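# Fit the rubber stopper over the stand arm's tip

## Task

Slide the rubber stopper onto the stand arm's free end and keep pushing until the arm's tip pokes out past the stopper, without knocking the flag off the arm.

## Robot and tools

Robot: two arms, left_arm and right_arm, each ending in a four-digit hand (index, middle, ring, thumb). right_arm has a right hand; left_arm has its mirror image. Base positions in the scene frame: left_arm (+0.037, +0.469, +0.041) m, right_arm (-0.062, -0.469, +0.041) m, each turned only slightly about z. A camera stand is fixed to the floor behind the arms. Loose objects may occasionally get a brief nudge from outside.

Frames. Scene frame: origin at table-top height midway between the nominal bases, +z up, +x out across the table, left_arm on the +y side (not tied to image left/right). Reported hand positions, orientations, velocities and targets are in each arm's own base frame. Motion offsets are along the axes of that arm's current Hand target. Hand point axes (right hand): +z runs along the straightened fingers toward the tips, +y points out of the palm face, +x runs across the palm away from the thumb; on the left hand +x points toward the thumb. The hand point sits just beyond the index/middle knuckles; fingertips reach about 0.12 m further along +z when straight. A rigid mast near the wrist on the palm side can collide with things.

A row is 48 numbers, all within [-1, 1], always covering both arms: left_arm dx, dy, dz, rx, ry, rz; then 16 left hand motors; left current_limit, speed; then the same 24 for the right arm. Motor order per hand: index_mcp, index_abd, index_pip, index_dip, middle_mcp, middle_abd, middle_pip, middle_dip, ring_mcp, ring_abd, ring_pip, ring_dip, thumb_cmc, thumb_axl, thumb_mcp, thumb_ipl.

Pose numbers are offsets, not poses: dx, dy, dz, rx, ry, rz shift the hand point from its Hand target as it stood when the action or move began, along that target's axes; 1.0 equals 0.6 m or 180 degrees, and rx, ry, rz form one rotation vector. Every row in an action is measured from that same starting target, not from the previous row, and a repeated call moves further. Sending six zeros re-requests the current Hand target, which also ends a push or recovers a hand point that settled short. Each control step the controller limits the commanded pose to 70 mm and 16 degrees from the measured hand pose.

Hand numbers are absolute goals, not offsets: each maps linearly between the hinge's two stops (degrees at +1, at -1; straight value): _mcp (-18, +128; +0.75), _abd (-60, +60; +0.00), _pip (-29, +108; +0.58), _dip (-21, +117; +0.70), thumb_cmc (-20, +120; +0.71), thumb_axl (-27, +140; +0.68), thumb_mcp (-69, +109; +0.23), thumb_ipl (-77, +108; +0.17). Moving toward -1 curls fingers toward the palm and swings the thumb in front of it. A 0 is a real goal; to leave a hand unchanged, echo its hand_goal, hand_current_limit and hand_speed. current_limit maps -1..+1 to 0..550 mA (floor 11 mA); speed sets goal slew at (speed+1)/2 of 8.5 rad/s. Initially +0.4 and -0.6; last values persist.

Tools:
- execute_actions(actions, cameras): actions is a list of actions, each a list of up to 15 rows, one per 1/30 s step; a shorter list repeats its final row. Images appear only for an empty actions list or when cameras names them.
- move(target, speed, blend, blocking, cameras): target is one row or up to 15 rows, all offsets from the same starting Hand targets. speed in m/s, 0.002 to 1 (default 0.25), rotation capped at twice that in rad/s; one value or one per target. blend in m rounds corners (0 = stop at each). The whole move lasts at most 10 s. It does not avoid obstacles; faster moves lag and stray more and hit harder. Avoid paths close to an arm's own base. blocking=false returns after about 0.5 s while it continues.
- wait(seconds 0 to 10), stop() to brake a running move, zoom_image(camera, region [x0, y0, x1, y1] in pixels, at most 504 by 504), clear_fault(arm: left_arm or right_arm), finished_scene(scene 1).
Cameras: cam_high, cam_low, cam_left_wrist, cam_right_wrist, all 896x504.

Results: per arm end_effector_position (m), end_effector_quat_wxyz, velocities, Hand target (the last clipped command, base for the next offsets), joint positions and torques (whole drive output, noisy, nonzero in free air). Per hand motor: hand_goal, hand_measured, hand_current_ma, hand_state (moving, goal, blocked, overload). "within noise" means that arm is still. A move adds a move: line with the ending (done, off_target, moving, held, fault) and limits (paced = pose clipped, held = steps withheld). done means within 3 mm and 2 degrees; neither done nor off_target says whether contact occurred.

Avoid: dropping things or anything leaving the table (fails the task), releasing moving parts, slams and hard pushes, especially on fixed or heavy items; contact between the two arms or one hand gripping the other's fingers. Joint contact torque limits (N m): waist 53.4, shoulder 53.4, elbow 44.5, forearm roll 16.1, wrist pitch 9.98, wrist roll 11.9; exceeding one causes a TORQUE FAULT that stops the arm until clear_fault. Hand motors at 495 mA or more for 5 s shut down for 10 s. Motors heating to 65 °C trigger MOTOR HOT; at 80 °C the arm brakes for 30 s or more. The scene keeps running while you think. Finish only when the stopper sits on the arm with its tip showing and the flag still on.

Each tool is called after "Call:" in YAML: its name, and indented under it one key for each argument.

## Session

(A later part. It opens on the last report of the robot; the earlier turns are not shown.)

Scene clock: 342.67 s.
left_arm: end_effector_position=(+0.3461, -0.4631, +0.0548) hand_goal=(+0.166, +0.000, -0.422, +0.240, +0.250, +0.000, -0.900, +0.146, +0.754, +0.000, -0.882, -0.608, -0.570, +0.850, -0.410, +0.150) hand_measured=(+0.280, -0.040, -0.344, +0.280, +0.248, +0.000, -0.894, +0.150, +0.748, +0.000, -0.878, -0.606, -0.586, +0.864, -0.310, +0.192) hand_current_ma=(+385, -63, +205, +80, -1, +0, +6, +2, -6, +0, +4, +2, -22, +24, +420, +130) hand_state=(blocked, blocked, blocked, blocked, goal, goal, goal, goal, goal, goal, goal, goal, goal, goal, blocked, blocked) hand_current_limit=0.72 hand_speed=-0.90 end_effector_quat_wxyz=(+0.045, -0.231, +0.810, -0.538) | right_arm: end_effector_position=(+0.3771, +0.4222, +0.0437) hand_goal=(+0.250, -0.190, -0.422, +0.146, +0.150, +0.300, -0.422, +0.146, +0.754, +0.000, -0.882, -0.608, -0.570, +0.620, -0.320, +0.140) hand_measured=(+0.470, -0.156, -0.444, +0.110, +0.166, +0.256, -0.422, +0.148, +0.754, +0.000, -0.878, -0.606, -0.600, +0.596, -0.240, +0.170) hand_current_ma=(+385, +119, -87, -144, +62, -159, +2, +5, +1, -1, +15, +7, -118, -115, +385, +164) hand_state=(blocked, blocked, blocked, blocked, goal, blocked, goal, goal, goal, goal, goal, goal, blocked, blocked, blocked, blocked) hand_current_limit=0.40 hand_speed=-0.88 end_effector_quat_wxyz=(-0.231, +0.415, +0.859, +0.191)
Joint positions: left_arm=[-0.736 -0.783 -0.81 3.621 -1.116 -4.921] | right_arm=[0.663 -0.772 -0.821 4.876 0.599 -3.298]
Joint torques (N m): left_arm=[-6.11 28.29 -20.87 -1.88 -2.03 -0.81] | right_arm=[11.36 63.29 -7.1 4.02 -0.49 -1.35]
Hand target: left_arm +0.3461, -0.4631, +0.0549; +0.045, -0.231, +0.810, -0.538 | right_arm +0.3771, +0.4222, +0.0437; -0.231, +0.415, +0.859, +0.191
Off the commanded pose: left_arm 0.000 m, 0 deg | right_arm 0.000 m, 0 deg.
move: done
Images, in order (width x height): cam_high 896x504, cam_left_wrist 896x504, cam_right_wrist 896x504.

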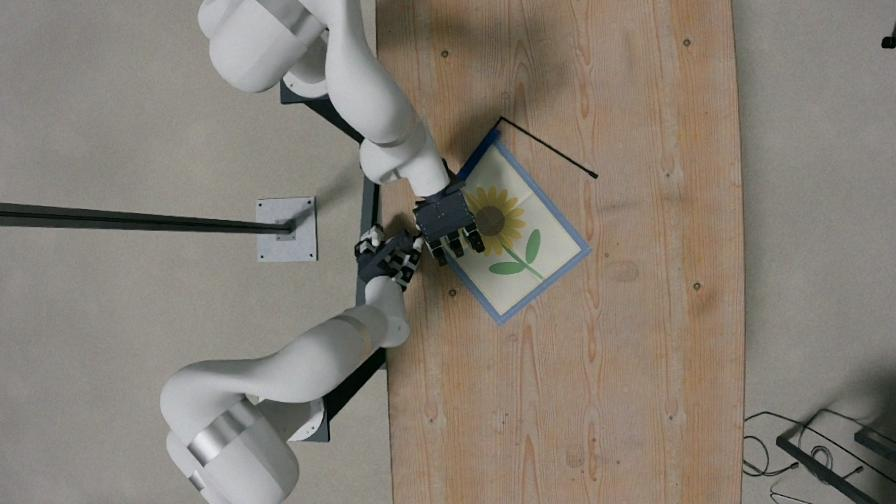

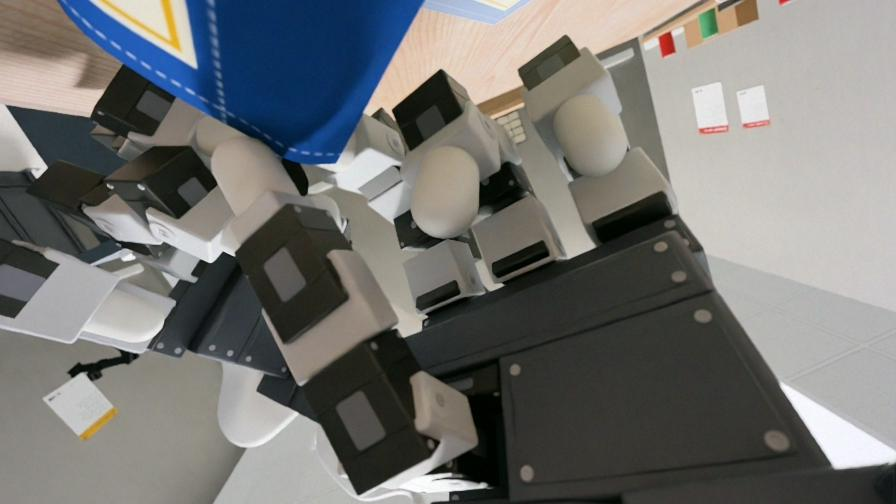

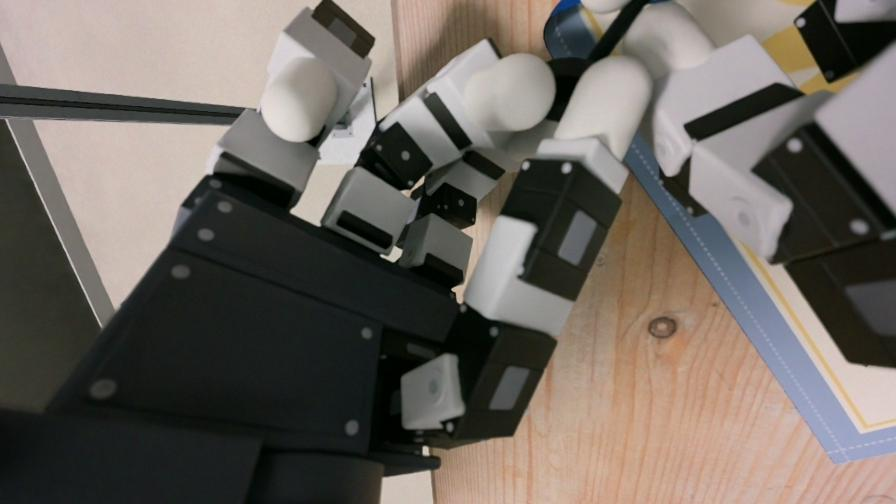

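Call:
move:
  target:
    - [0,0,0,0,0,0,0.165,0,-0.423,0.24,0.25,0,-0.9,0.145,0.753,0,-0.883,-0.609,-0.571,0.85,-0.41,0.15,0.72,-0.9,0.00058,0.0036,0.00212,0,0,0,0.25,-0.19,-0.423,0.145,0.15,0.3,-0.423,0.145,0.753,0,-0.883,-0.609,-0.571,0.62,-0.32,0.14,0.6,-0.88]
  speed: 0.02
  cameras: ["cam_right_wrist", "cam_high", "cam_left_wrist"]

Call:
zoom_image:
  camera: "cam_right_wrist"
  region: [535, 0, 695, 90]

Call:
zoom_image:
  camera: "cam_left_wrist"
  region: [180, 90, 400, 250]

Call:
zoom_image:
  camera: "cam_high"
  region: [470, 100, 530, 150]

Scene clock: 344.70 s.
left_arm: end_effector_position=(+0.3461, -0.4631, +0.0549) hand_goal=(+0.166, +0.000, -0.422, +0.240, +0.250, +0.000, -0.900, +0.146, +0.754, +0.000, -0.882, -0.608, -0.570, +0.850, -0.410, +0.150) hand_measured=(+0.280, -0.040, -0.344, +0.280, +0.248, +0.000, -0.894, +0.150, +0.748, +0.000, -0.878, -0.606, -0.592, +0.864, -0.306, +0.194) hand_current_ma=(+382, -63, +205, +80, -1, +0, +6, +2, -6, +0, +4, +2, -36, +24, +443, +136) hand_state=(blocked, blocked, blocked, blocked, goal, goal, goal, goal, goal, goal, goal, goal, blocked, goal, blocked, blocked) hand_current_limit=0.72 hand_speed=-0.90 end_effector_quat_wxyz=(+0.045, -0.231, +0.810, -0.538) | right_arm: end_effector_position=(+0.3783, +0.4243, +0.0431) hand_goal=(+0.250, -0.190, -0.422, +0.146, +0.150, +0.300, -0.422, +0.146, +0.754, +0.000, -0.882, -0.608, -0.570, +0.620, -0.320, +0.140) hand_measured=(+0.470, -0.156, -0.446, +0.104, +0.166, +0.256, -0.422, +0.148, +0.754, +0.000, -0.878, -0.606, -0.600, +0.596, -0.240, +0.170) hand_current_ma=(+440, +119, -95, -169, +62, -153, +2, +5, +1, -1, +15, +7, -118, -115, +440, +164) hand_state=(blocked, blocked, blocked, blocked, goal, blocked, goal, goal, goal, goal, goal, goal, blocked, blocked, blocked, blocked) hand_current_limit=0.60 hand_speed=-0.88 end_effector_quat_wxyz=(-0.231, +0.415, +0.859, +0.191)
Joint positions: left_arm=[-0.736 -0.783 -0.81 3.621 -1.116 -4.921] | right_arm=[0.665 -0.776 -0.828 4.874 0.598 -3.293]
Joint torques (N m): left_arm=[-10.58 30.29 -22.93 -1.93 -3.31 -0.2] | right_arm=[10.08 34.36 -27.05 -2.33 -0.33 -0.06]
Hand target: left_arm +0.3461, -0.4631, +0.0549; +0.045, -0.231, +0.810, -0.538 | right_arm +0.3783, +0.4243, +0.0431; -0.231, +0.415, +0.859, +0.191
Off the commanded pose: left_arm 0.000 m, 0 deg | right_arm 0.000 m, 0 deg.
move: done
Images, in order (width x height): cam_high 896x504, cam_left_wrist 896x504, cam_right_wrist 896x504.

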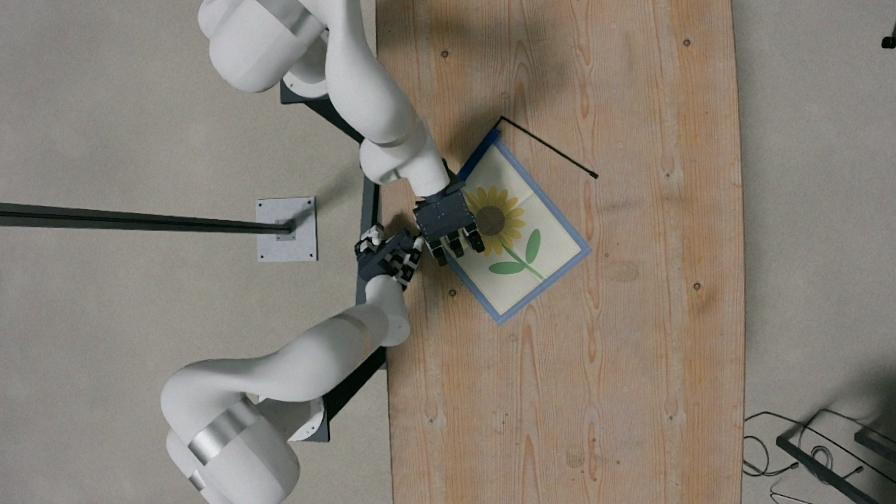

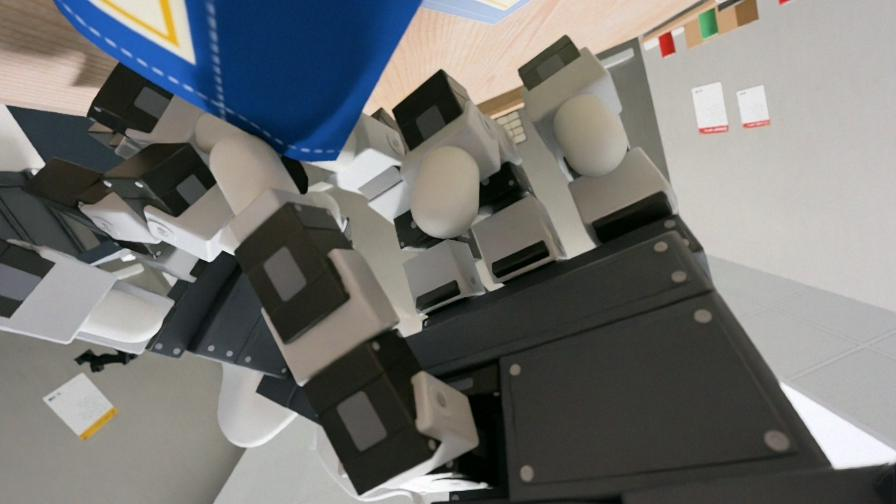

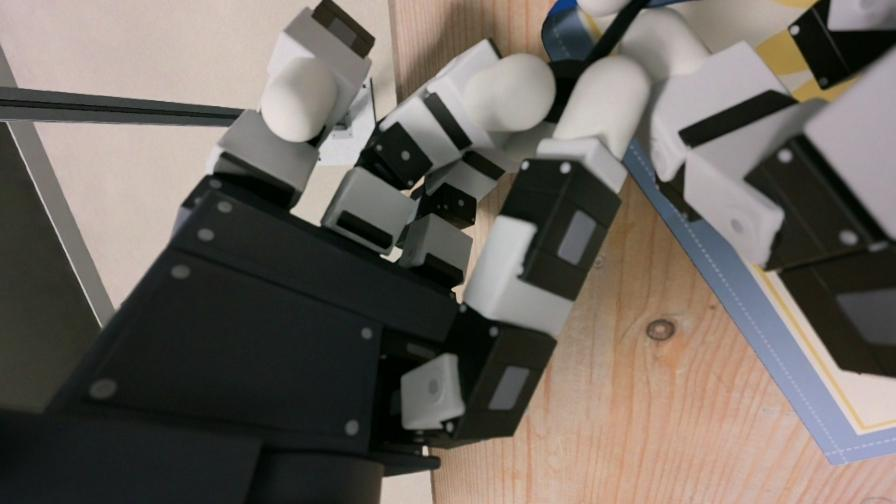

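Scaled by 3.150 from the camera's 896x504 image, which has a finer 1280x720 frame.

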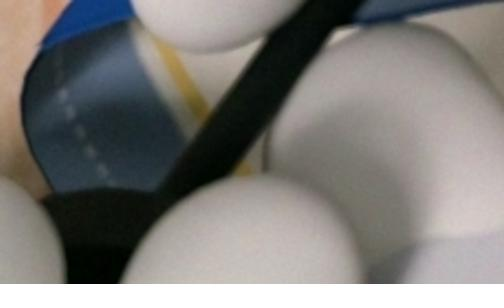

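Scaled by 2.291 from the camera's 896x504 image, which has a finer 1280x720 frame.

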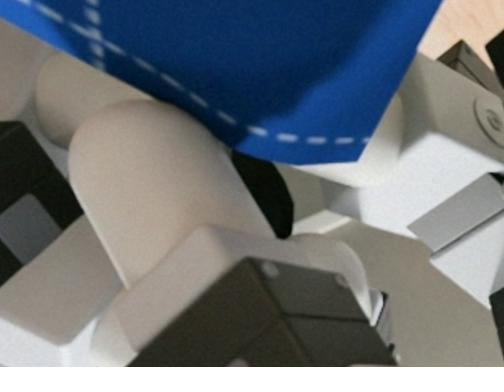

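Scaled by 8.400 from the camera's 896x504 image, which has a finer 1280x720 frame.

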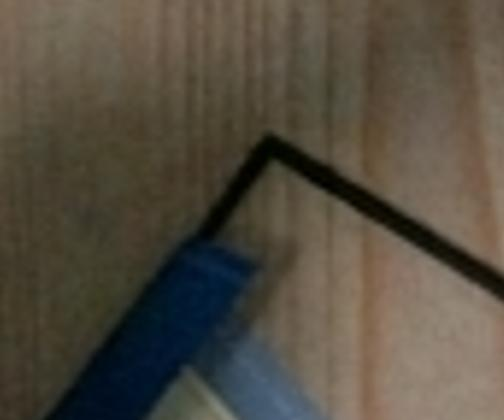

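Call:
move:
  target:
    - [0,0,0,0,0,0,0.165,0,-0.423,0.24,0.25,0,-0.9,0.145,0.753,0,-0.883,-0.609,-0.571,0.85,-0.41,0.15,0.72,-0.9,0.00196,-0.00396,-0.006,0.0273,-0.0081,0.0173,0.25,-0.19,-0.423,0.145,0.15,0.3,-0.423,0.145,0.753,0,-0.883,-0.609,-0.571,0.62,-0.32,0.14,0.6,-0.88]
    - [0,0,0,0,0,0,0.165,0,-0.423,0.24,0.25,0,-0.9,0.145,0.753,0,-0.883,-0.609,-0.571,0.85,-0.41,0.15,0.72,-0.9,-0.00288,-0.0018,0.0026,-0.0273,0.0081,-0.0173,0.25,-0.19,-0.423,0.145,0.15,0.3,-0.423,0.145,0.753,0,-0.883,-0.609,-0.571,0.62,-0.32,0.14,0.6,-0.88]
    - [0,0,0,0,0,0,0.165,0,-0.423,0.24,0.25,0,-0.9,0.145,0.753,0,-0.883,-0.609,-0.571,0.85,-0.41,0.15,0.72,-0.9,0.00196,-0.00396,-0.006,0.0273,-0.0081,0.0173,0.25,-0.19,-0.423,0.145,0.15,0.3,-0.423,0.145,0.753,0,-0.883,-0.609,-0.571,0.62,-0.32,0.14,0.6,-0.88]
    - [0,0,0,0,0,0,0.165,0,-0.423,0.24,0.25,0,-0.9,0.145,0.753,0,-0.883,-0.609,-0.571,0.85,-0.41,0.15,0.72,-0.9,-0.00046,-0.00288,-0.0017,0,0,0,0.25,-0.19,-0.423,0.145,0.15,0.3,-0.423,0.145,0.753,0,-0.883,-0.609,-0.571,0.62,-0.32,0.14,0.6,-0.88]
  speed: 0.12
  blend: [0.002,0.002,0.002,0]
  cameras: ["cam_right_wrist", "cam_high", "cam_left_wrist"]

Call:
zoom_image:
  camera: "cam_right_wrist"
  region: [535, 0, 695, 90]

Call:
zoom_image:
  camera: "cam_left_wrist"
  region: [180, 90, 400, 250]

Call:
zoom_image:
  camera: "cam_high"
  region: [470, 100, 530, 150]

Scene clock: 350.07 s.
left_arm: end_effector_position=(+0.3461, -0.4631, +0.0549) hand_goal=(+0.166, +0.000, -0.422, +0.240, +0.250, +0.000, -0.900, +0.146, +0.754, +0.000, -0.882, -0.608, -0.570, +0.850, -0.410, +0.150) hand_measured=(+0.280, -0.042, -0.344, +0.280, +0.248, +0.000, -0.894, +0.150, +0.748, +0.000, -0.878, -0.606, -0.592, +0.864, -0.306, +0.194) hand_current_ma=(+382, -70, +205, +80, -1, +0, +6, +2, -6, +0, +4, +2, -33, +22, +443, +139) hand_state=(blocked, blocked, blocked, blocked, goal, goal, goal, goal, goal, goal, goal, goal, blocked, goal, blocked, blocked) hand_current_limit=0.72 hand_speed=-0.90 end_effector_quat_wxyz=(+0.045, -0.231, +0.810, -0.538) | right_arm: end_effector_position=(+0.3774, +0.4226, +0.0436) hand_goal=(+0.250, -0.190, -0.422, +0.146, +0.150, +0.300, -0.422, +0.146, +0.754, +0.000, -0.882, -0.608, -0.570, +0.620, -0.320, +0.140) hand_measured=(+0.472, -0.156, -0.432, +0.108, +0.168, +0.256, -0.420, +0.148, +0.754, +0.000, -0.878, -0.606, -0.594, +0.598, -0.250, +0.172) hand_current_ma=(+440, +119, -34, -156, +76, -158, +9, +5, +2, -1, +15, +7, -94, -105, +404, +178) hand_state=(blocked, blocked, goal, blocked, goal, blocked, goal, goal, goal, goal, goal, goal, blocked, blocked, blocked, blocked) hand_current_limit=0.60 hand_speed=-0.88 end_effector_quat_wxyz=(-0.231, +0.415, +0.859, +0.191)
Joint positions: left_arm=[-0.737 -0.783 -0.81 3.621 -1.116 -4.921] | right_arm=[0.663 -0.773 -0.822 4.876 0.599 -3.297]
Joint torques (N m): left_arm=[-3.4 35.79 -10.16 -1.54 -0.81 0.35] | right_arm=[-5.02 30.68 -5.54 4.01 3.46 -1.25]
Hand target: left_arm +0.3461, -0.4631, +0.0549; +0.045, -0.231, +0.810, -0.538 | right_arm +0.3773, +0.4226, +0.0436; -0.231, +0.415, +0.859, +0.191
Off the commanded pose: left_arm 0.000 m, 0 deg | right_arm 0.000 m, 0 deg.
move: done
Images, in order (width x height): cam_high 896x504, cam_left_wrist 896x504, cam_right_wrist 896x504.

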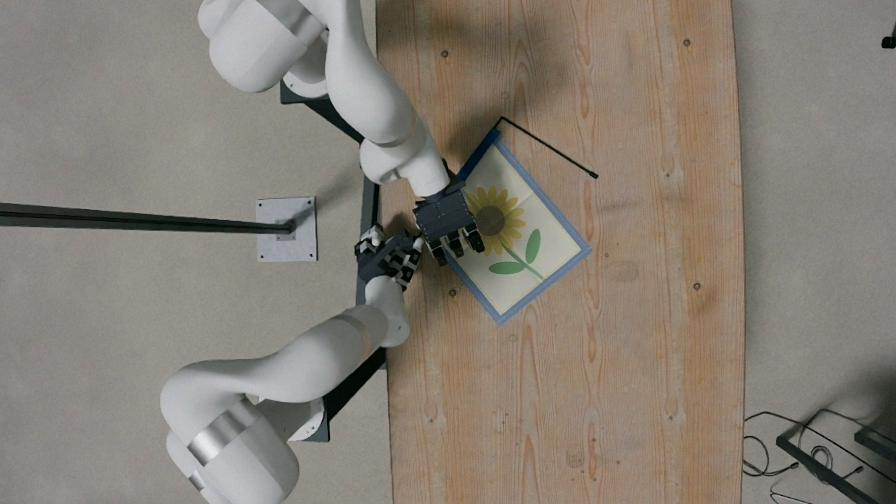

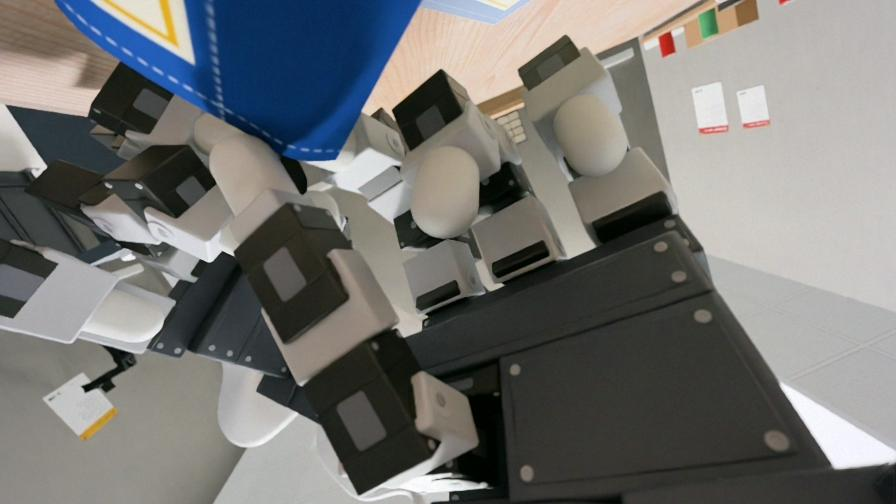

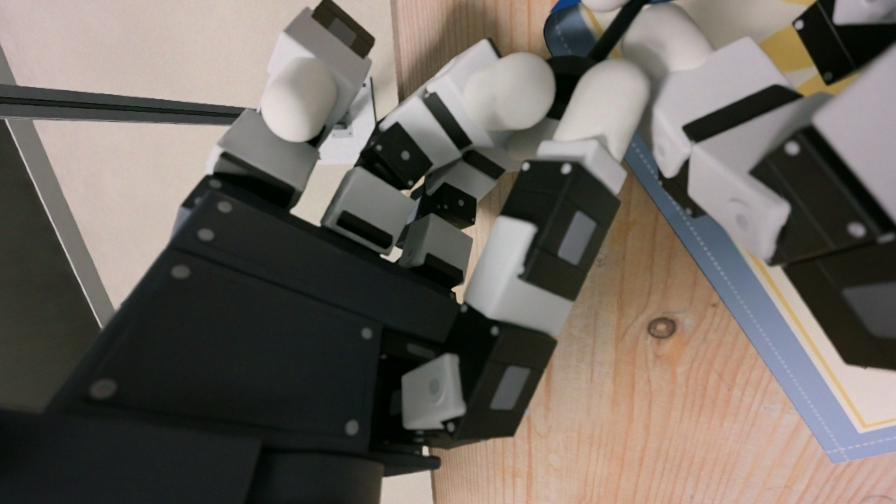

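Scaled by 3.150 from the camera's 896x504 image, which has a finer 1280x720 frame.

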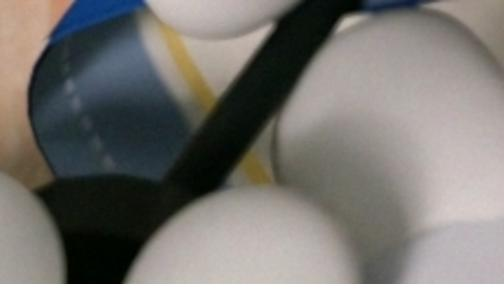

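Scaled by 2.291 from the camera's 896x504 image, which has a finer 1280x720 frame.

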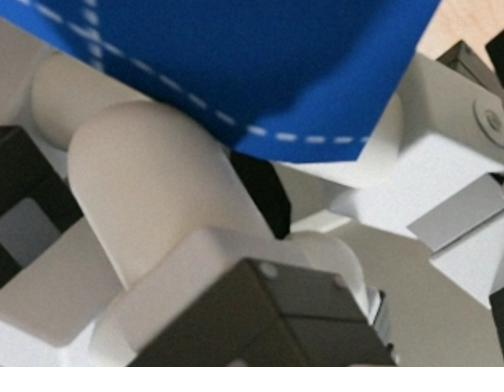

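Scaled by 8.400 from the camera's 896x504 image, which has a finer 1280x720 frame.

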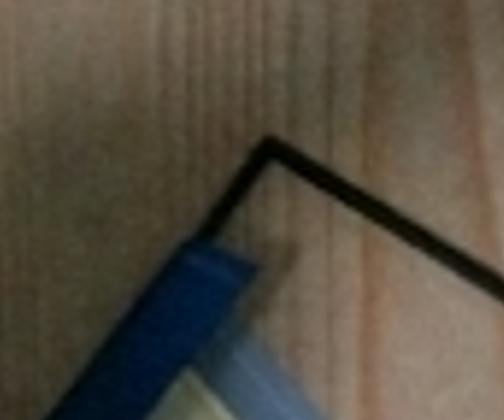

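Call:
move:
  target:
    - [0,0,0,0,0,0,0.165,0,-0.423,0.24,0.25,0,-0.9,0.145,0.753,0,-0.883,-0.609,-0.571,0.85,-0.41,0.15,0.72,-0.9,-0.00104,-0.00648,-0.00383,0,0,0,0.25,-0.19,-0.423,0.145,0.15,0.3,-0.423,0.145,0.753,0,-0.883,-0.609,-0.571,0.62,-0.32,0.14,0.6,-0.88]
  speed: 0.02
  cameras: ["cam_right_wrist", "cam_high", "cam_left_wrist"]

Call:
zoom_image:
  camera: "cam_right_wrist"
  region: [535, 0, 695, 90]

Call:
zoom_image:
  camera: "cam_high"
  region: [470, 100, 530, 150]

Call:
move:
  target:
    - [0,0,0,0,0,0,0.165,0,-0.423,0.24,0.25,0,-0.9,0.145,0.753,0,-0.883,-0.609,-0.571,0.85,-0.41,0.15,0.72,-0.9,-0.00035,-0.00216,-0.00128,0,0,0,0.25,-0.19,-0.423,0.145,0.15,0.3,-0.423,0.145,0.753,0,-0.883,-0.609,-0.571,0.62,-0.32,0.14,0.6,-0.88]
  speed: 0.02
  cameras: ["cam_right_wrist", "cam_high", "cam_left_wrist"]

Call:
zoom_image:
  camera: "cam_right_wrist"
  region: [535, 0, 695, 90]

Call:
zoom_image:
  camera: "cam_high"
  region: [470, 100, 530, 150]

Scene clock: 353.80 s.
left_arm: end_effector_position=(+0.3461, -0.4631, +0.0549) hand_goal=(+0.166, +0.000, -0.422, +0.240, +0.250, +0.000, -0.900, +0.146, +0.754, +0.000, -0.882, -0.608, -0.570, +0.850, -0.410, +0.150) hand_measured=(+0.280, -0.012, -0.344, +0.280, +0.248, +0.000, -0.894, +0.150, +0.748, +0.000, -0.878, -0.606, -0.582, +0.864, -0.306, +0.194) hand_current_ma=(+382, -12, +205, +80, -1, +0, +6, +2, -6, +0, +4, +2, -15, +22, +443, +139) hand_state=(blocked, goal, blocked, blocked, goal, goal, goal, goal, goal, goal, goal, goal, goal, goal, blocked, blocked) hand_current_limit=0.72 hand_speed=-0.90 end_effector_quat_wxyz=(+0.045, -0.231, +0.810, -0.538) | right_arm: end_effector_position=(+0.3751, +0.4188, +0.0446) hand_goal=(+0.250, -0.190, -0.422, +0.146, +0.150, +0.300, -0.422, +0.146, +0.754, +0.000, -0.882, -0.608, -0.570, +0.620, -0.320, +0.140) hand_measured=(+0.466, -0.156, -0.424, +0.142, +0.168, +0.248, -0.416, +0.148, +0.754, +0.000, -0.878, -0.606, -0.594, +0.598, -0.248, +0.172) hand_current_ma=(+440, +119, -3, -11, +72, -185, +20, +5, +2, -1, +15, +7, -92, -105, +416, +179) hand_state=(blocked, blocked, goal, goal, goal, blocked, goal, goal, goal, goal, goal, goal, blocked, blocked, blocked, blocked) hand_current_limit=0.60 hand_speed=-0.88 end_effector_quat_wxyz=(-0.231, +0.415, +0.859, +0.191)
Joint positions: left_arm=[-0.737 -0.783 -0.81 3.621 -1.116 -4.921] | right_arm=[0.66 -0.766 -0.81 4.879 0.6 -3.306]
Joint torques (N m): left_arm=[6.51 39.49 -17.01 -1.21 -2.97 0.42] | right_arm=[-13.04 61.03 -2.74 4.34 2.65 -0.79]
Hand target: left_arm +0.3461, -0.4631, +0.0549; +0.045, -0.231, +0.810, -0.538 | right_arm +0.3751, +0.4188, +0.0446; -0.231, +0.415, +0.859, +0.191
Off the commanded pose: left_arm 0.000 m, 0 deg | right_arm 0.000 m, 0 deg.
move: done
Images, in order (width x height): cam_high 896x504, cam_left_wrist 896x504, cam_right_wrist 896x504.

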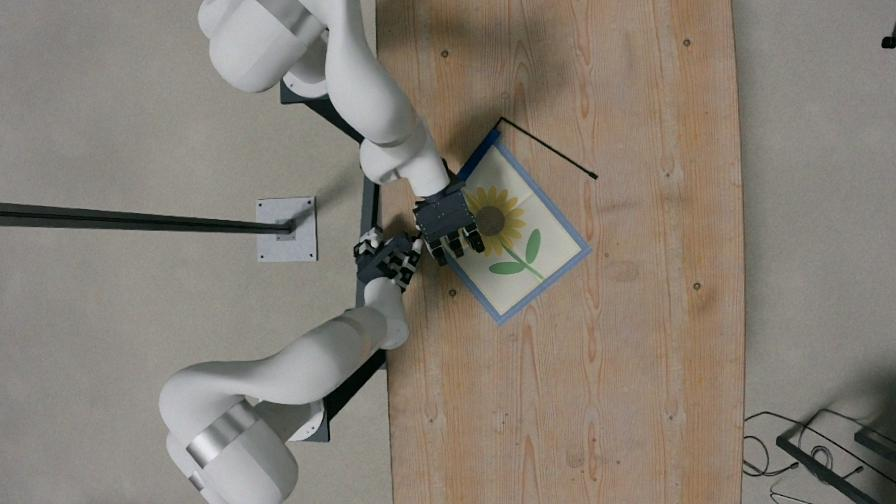

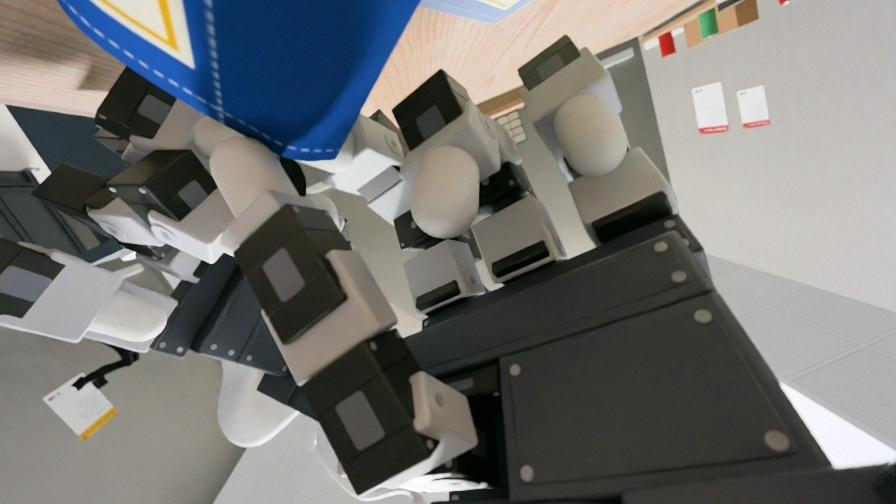

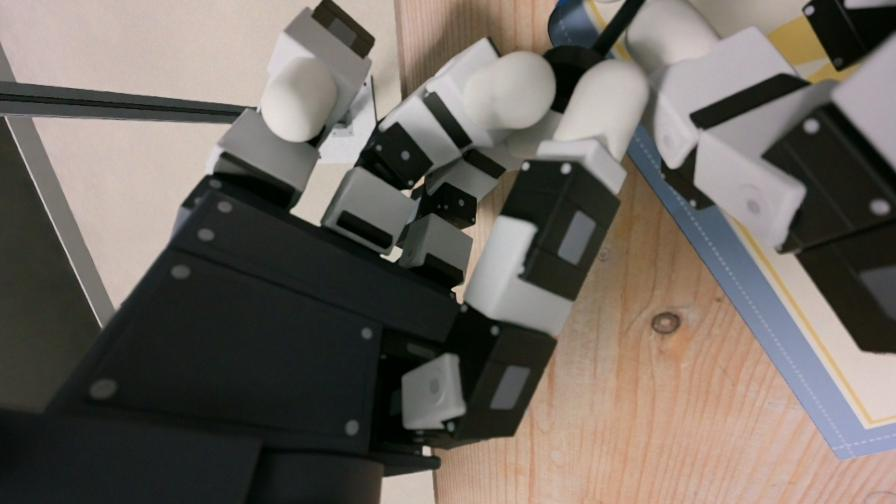

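Scaled by 3.150 from the camera's 896x504 image, which has a finer 1280x720 frame.

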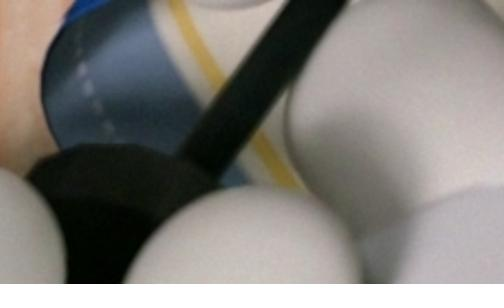

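Scaled by 8.400 from the camera's 896x504 image, which has a finer 1280x720 frame.

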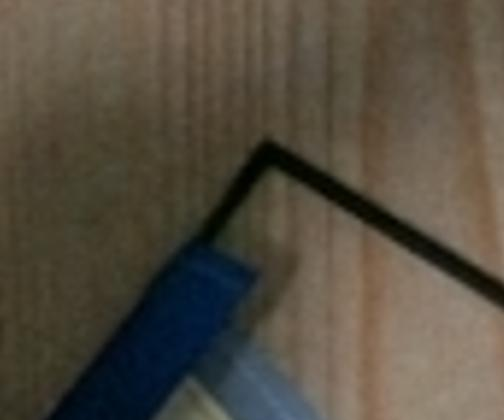

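Scene clock: 354.60 s.
left_arm: end_effector_position=(+0.3461, -0.4631, +0.0549) hand_goal=(+0.166, +0.000, -0.422, +0.240, +0.250, +0.000, -0.900, +0.146, +0.754, +0.000, -0.882, -0.608, -0.570, +0.850, -0.410, +0.150) hand_measured=(+0.280, -0.012, -0.344, +0.280, +0.248, +0.000, -0.894, +0.150, +0.748, +0.000, -0.878, -0.606, -0.582, +0.864, -0.306, +0.194) hand_current_ma=(+382, -10, +205, +80, -1, +0, +6, +2, -6, +0, +4, +2, -14, +22, +443, +139) hand_state=(blocked, goal, blocked, blocked, goal, goal, goal, goal, goal, goal, goal, goal, goal, goal, blocked, blocked) hand_current_limit=0.72 hand_speed=-0.90 end_effector_quat_wxyz=(+0.045, -0.231, +0.810, -0.538) | right_arm: end_effector_position=(+0.3744, +0.4175, +0.0449) hand_goal=(+0.250, -0.190, -0.422, +0.146, +0.150, +0.300, -0.422, +0.146, +0.754, +0.000, -0.882, -0.608, -0.570, +0.620, -0.320, +0.140) hand_measured=(+0.452, -0.156, -0.422, +0.144, +0.156, +0.248, -0.416, +0.148, +0.754, +0.000, -0.878, -0.606, -0.568, +0.620, -0.320, +0.142) hand_current_ma=(+440, +119, -2, -8, +22, -186, +20, +5, +2, -1, +15, +7, +4, +0, -2, +5) hand_state=(blocked, blocked, goal, goal, goal, blocked, goal, goal, goal, goal, goal, goal, goal, goal, goal, goal) hand_current_limit=0.60 hand_speed=-0.88 end_effector_quat_wxyz=(-0.231, +0.415, +0.859, +0.191)
Joint positions: left_arm=[-0.736 -0.783 -0.81 3.621 -1.116 -4.921] | right_arm=[0.658 -0.764 -0.806 4.88 0.6 -3.309]
Joint torques (N m): left_arm=[6.7 40.52 -18.17 -1.3 -2.5 0.44] | right_arm=[-12.79 63.15 -3.46 4.18 2.93 -0.94]
Hand target: left_arm +0.3461, -0.4631, +0.0549; +0.045, -0.231, +0.810, -0.538 | right_arm +0.3744, +0.4175, +0.0449; -0.231, +0.415, +0.859, +0.191
Off the commanded pose: left_arm 0.000 m, 0 deg | right_arm 0.000 m, 0 deg.
move: done
Images, in order (width x height): cam_high 896x504, cam_left_wrist 896x504, cam_right_wrist 896x504.

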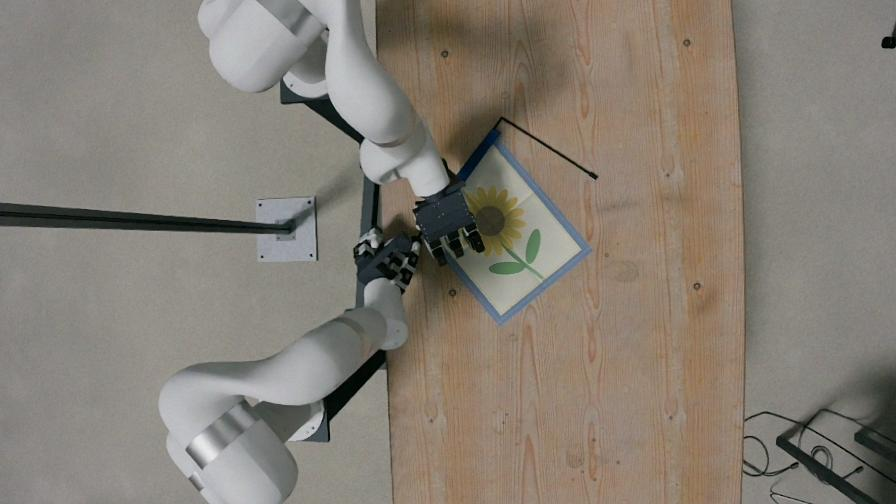

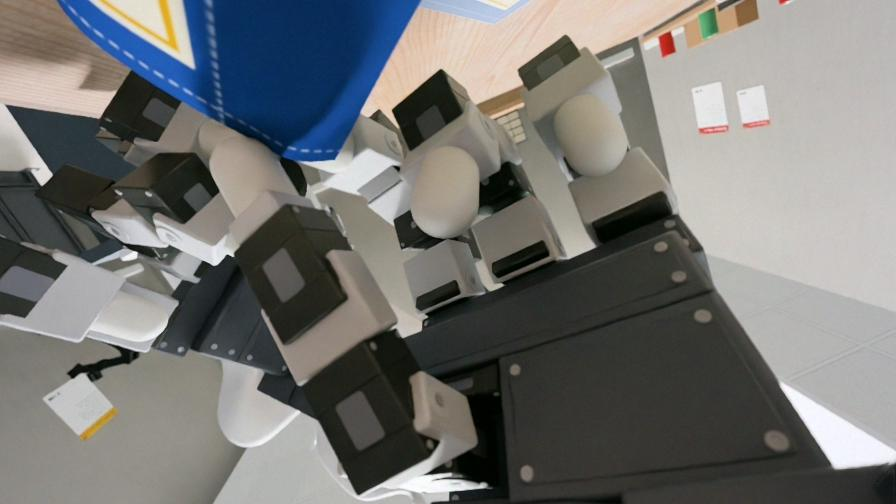

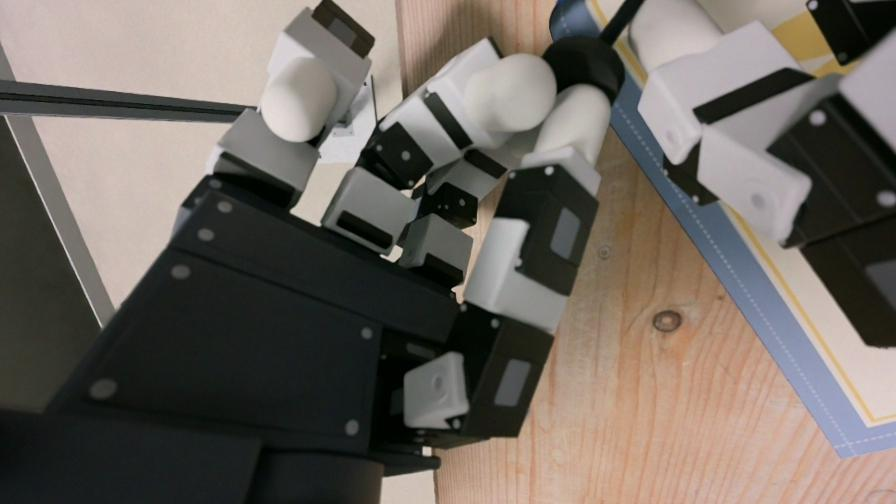

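Scaled by 3.150 from the camera's 896x504 image, which has a finer 1280x720 frame.

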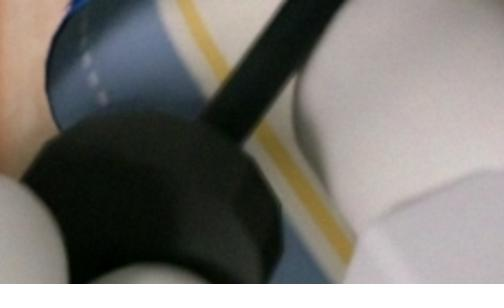

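Scaled by 8.400 from the camera's 896x504 image, which has a finer 1280x720 frame.

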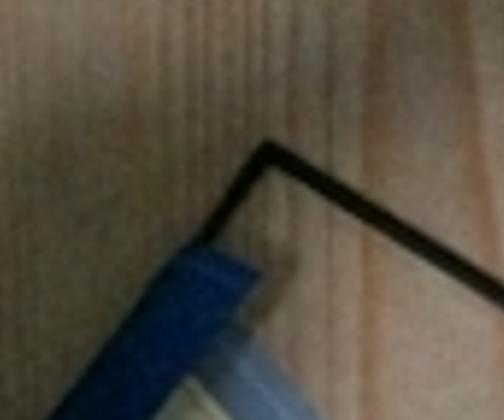

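Call:
zoom_image:
  camera: "cam_right_wrist"
  region: [530, 10, 650, 130]

Call:
zoom_image:
  camera: "cam_left_wrist"
  region: [220, 120, 400, 250]

Call:
zoom_image:
  camera: "cam_high"
  region: [390, 215, 460, 275]

Scaled by 4.200 from the camera's 896x504 image, which has a finer 1280x720 frame.

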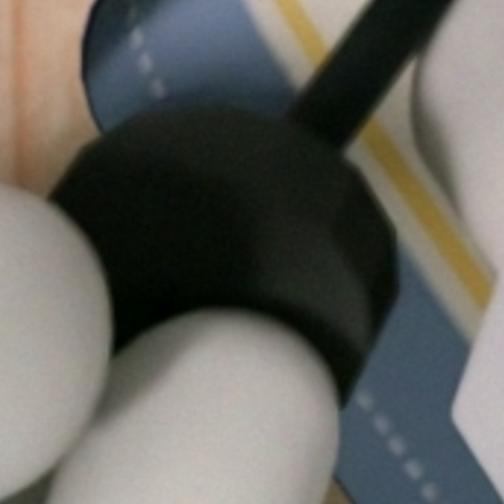

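Scaled by 2.800 from the camera's 896x504 image, which has a finer 1280x720 frame.

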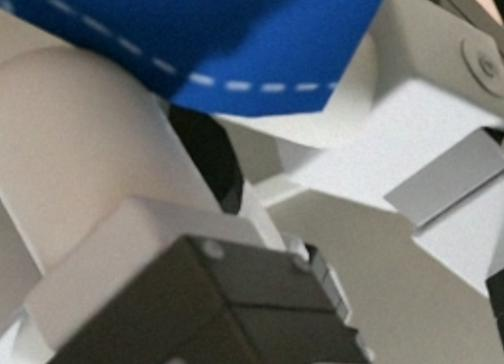

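Scaled by 7.200 from the camera's 896x504 image, which has a finer 1280x720 frame.

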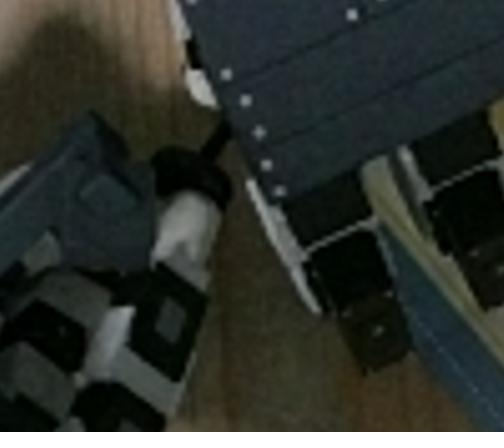

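Call:
move:
  target:
    - [0,0,0,0,0,0,0.165,0,-0.423,0.24,0.25,0,-0.9,0.145,0.753,0,-0.883,-0.609,-0.571,0.85,-0.41,0.15,0.72,-0.9,0,0,0,0,0,0,0.56,-0.15,-0.423,0.145,0.15,0.1,-0.423,0.145,0.753,0,-0.883,-0.609,-0.571,0.62,-0.32,0.14,0.2,-0.93]
  speed: 0.02
  cameras: ["cam_right_wrist", "cam_high", "cam_left_wrist"]

Call:
zoom_image:
  camera: "cam_right_wrist"
  region: [530, 10, 650, 130]

Call:
zoom_image:
  camera: "cam_high"
  region: [390, 215, 460, 275]

Scene clock: 360.20 s.
left_arm: end_effector_position=(+0.3461, -0.4631, +0.0549) hand_goal=(+0.166, +0.000, -0.422, +0.240, +0.250, +0.000, -0.900, +0.146, +0.754, +0.000, -0.882, -0.608, -0.570, +0.850, -0.410, +0.150) hand_measured=(+0.280, -0.012, -0.344, +0.280, +0.248, +0.000, -0.894, +0.150, +0.748, +0.000, -0.878, -0.606, -0.582, +0.864, -0.306, +0.194) hand_current_ma=(+382, -10, +205, +80, -1, +0, +6, +2, -6, +0, +4, +2, -14, +22, +443, +139) hand_state=(blocked, goal, blocked, blocked, goal, goal, goal, goal, goal, goal, goal, goal, goal, goal, blocked, blocked) hand_current_limit=0.72 hand_speed=-0.90 end_effector_quat_wxyz=(+0.045, -0.231, +0.810, -0.538) | right_arm: end_effector_position=(+0.3744, +0.4175, +0.0449) hand_goal=(+0.560, -0.150, -0.422, +0.146, +0.150, +0.100, -0.422, +0.146, +0.754, +0.000, -0.882, -0.608, -0.570, +0.620, -0.320, +0.140) hand_measured=(+0.562, -0.142, -0.416, +0.146, +0.158, +0.106, -0.416, +0.148, +0.754, +0.000, -0.878, -0.606, -0.566, +0.622, -0.322, +0.140) hand_current_ma=(+3, +22, +20, +1, +28, +19, +20, +5, +2, -1, +15, +7, +11, +4, -10, +1) hand_state=(goal, goal, goal, goal, goal, goal, goal, goal, goal, goal, goal, goal, goal, goal, goal, goal) hand_current_limit=0.20 hand_speed=-0.93 end_effector_quat_wxyz=(-0.231, +0.415, +0.859, +0.191)
Joint positions: left_arm=[-0.736 -0.783 -0.81 3.621 -1.116 -4.921] | right_arm=[0.658 -0.764 -0.806 4.88 0.6 -3.309]
Joint torques (N m): left_arm=[7.34 40.97 -20.45 -0.63 0.13 0.5] | right_arm=[-12.71 56.6 -3.93 3.72 2.19 -0.6]
Hand target: left_arm +0.3461, -0.4631, +0.0549; +0.045, -0.231, +0.810, -0.538 | right_arm +0.3744, +0.4175, +0.0449; -0.231, +0.415, +0.859, +0.191
Off the commanded pose: left_arm 0.000 m, 0 deg | right_arm 0.000 m, 0 deg.
move: done
Images, in order (width x height): cam_high 896x504, cam_left_wrist 896x504, cam_right_wrist 896x504.

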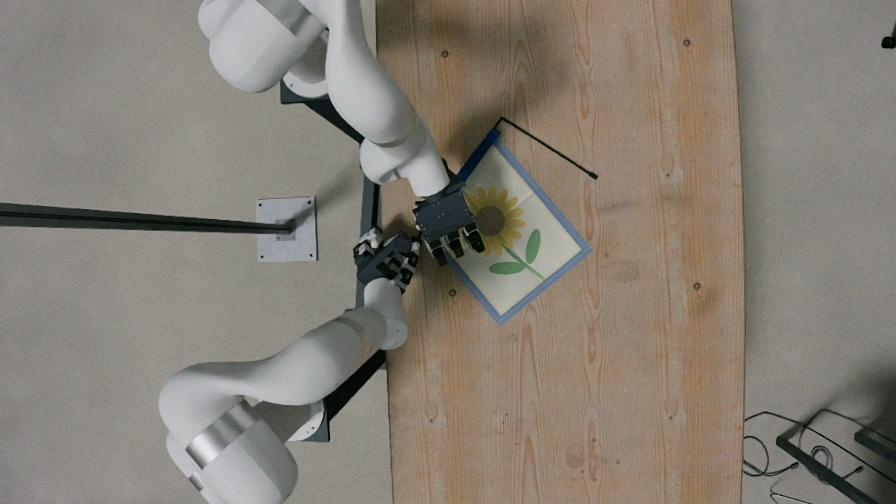

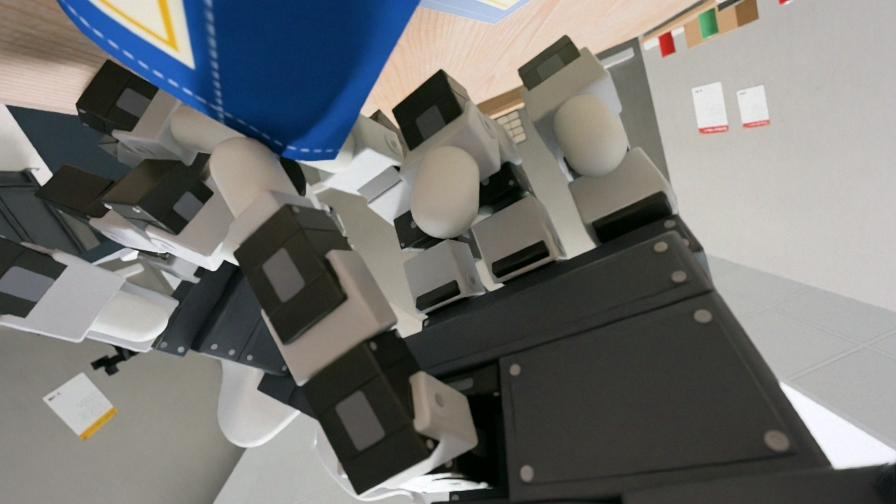

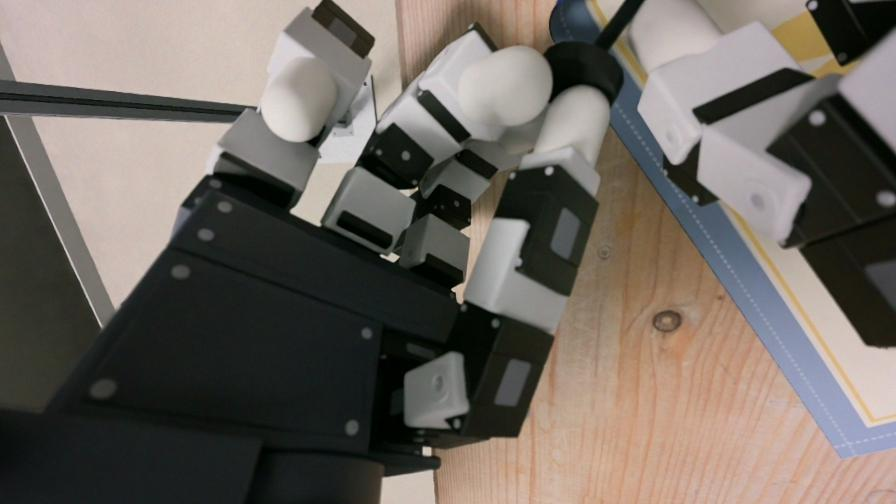

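Scaled by 4.200 from the camera's 896x504 image, which has a finer 1280x720 frame.

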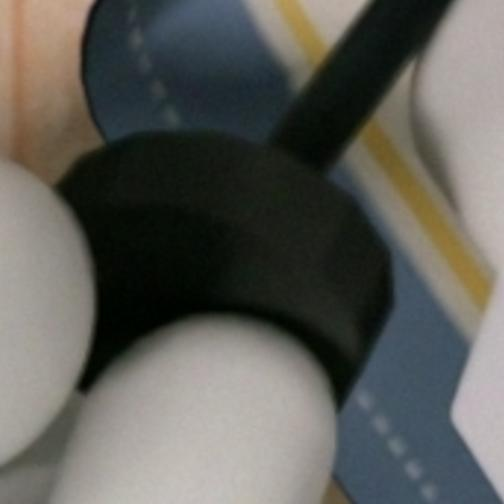

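Scaled by 7.200 from the camera's 896x504 image, which has a finer 1280x720 frame.

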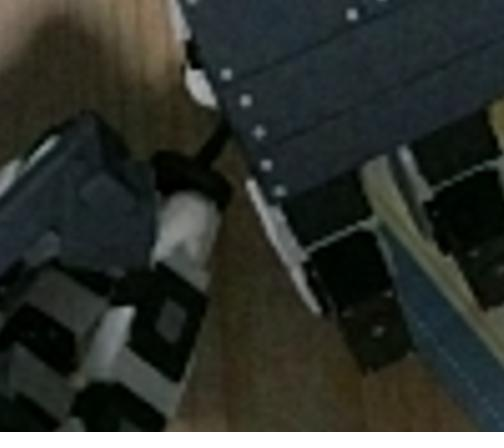

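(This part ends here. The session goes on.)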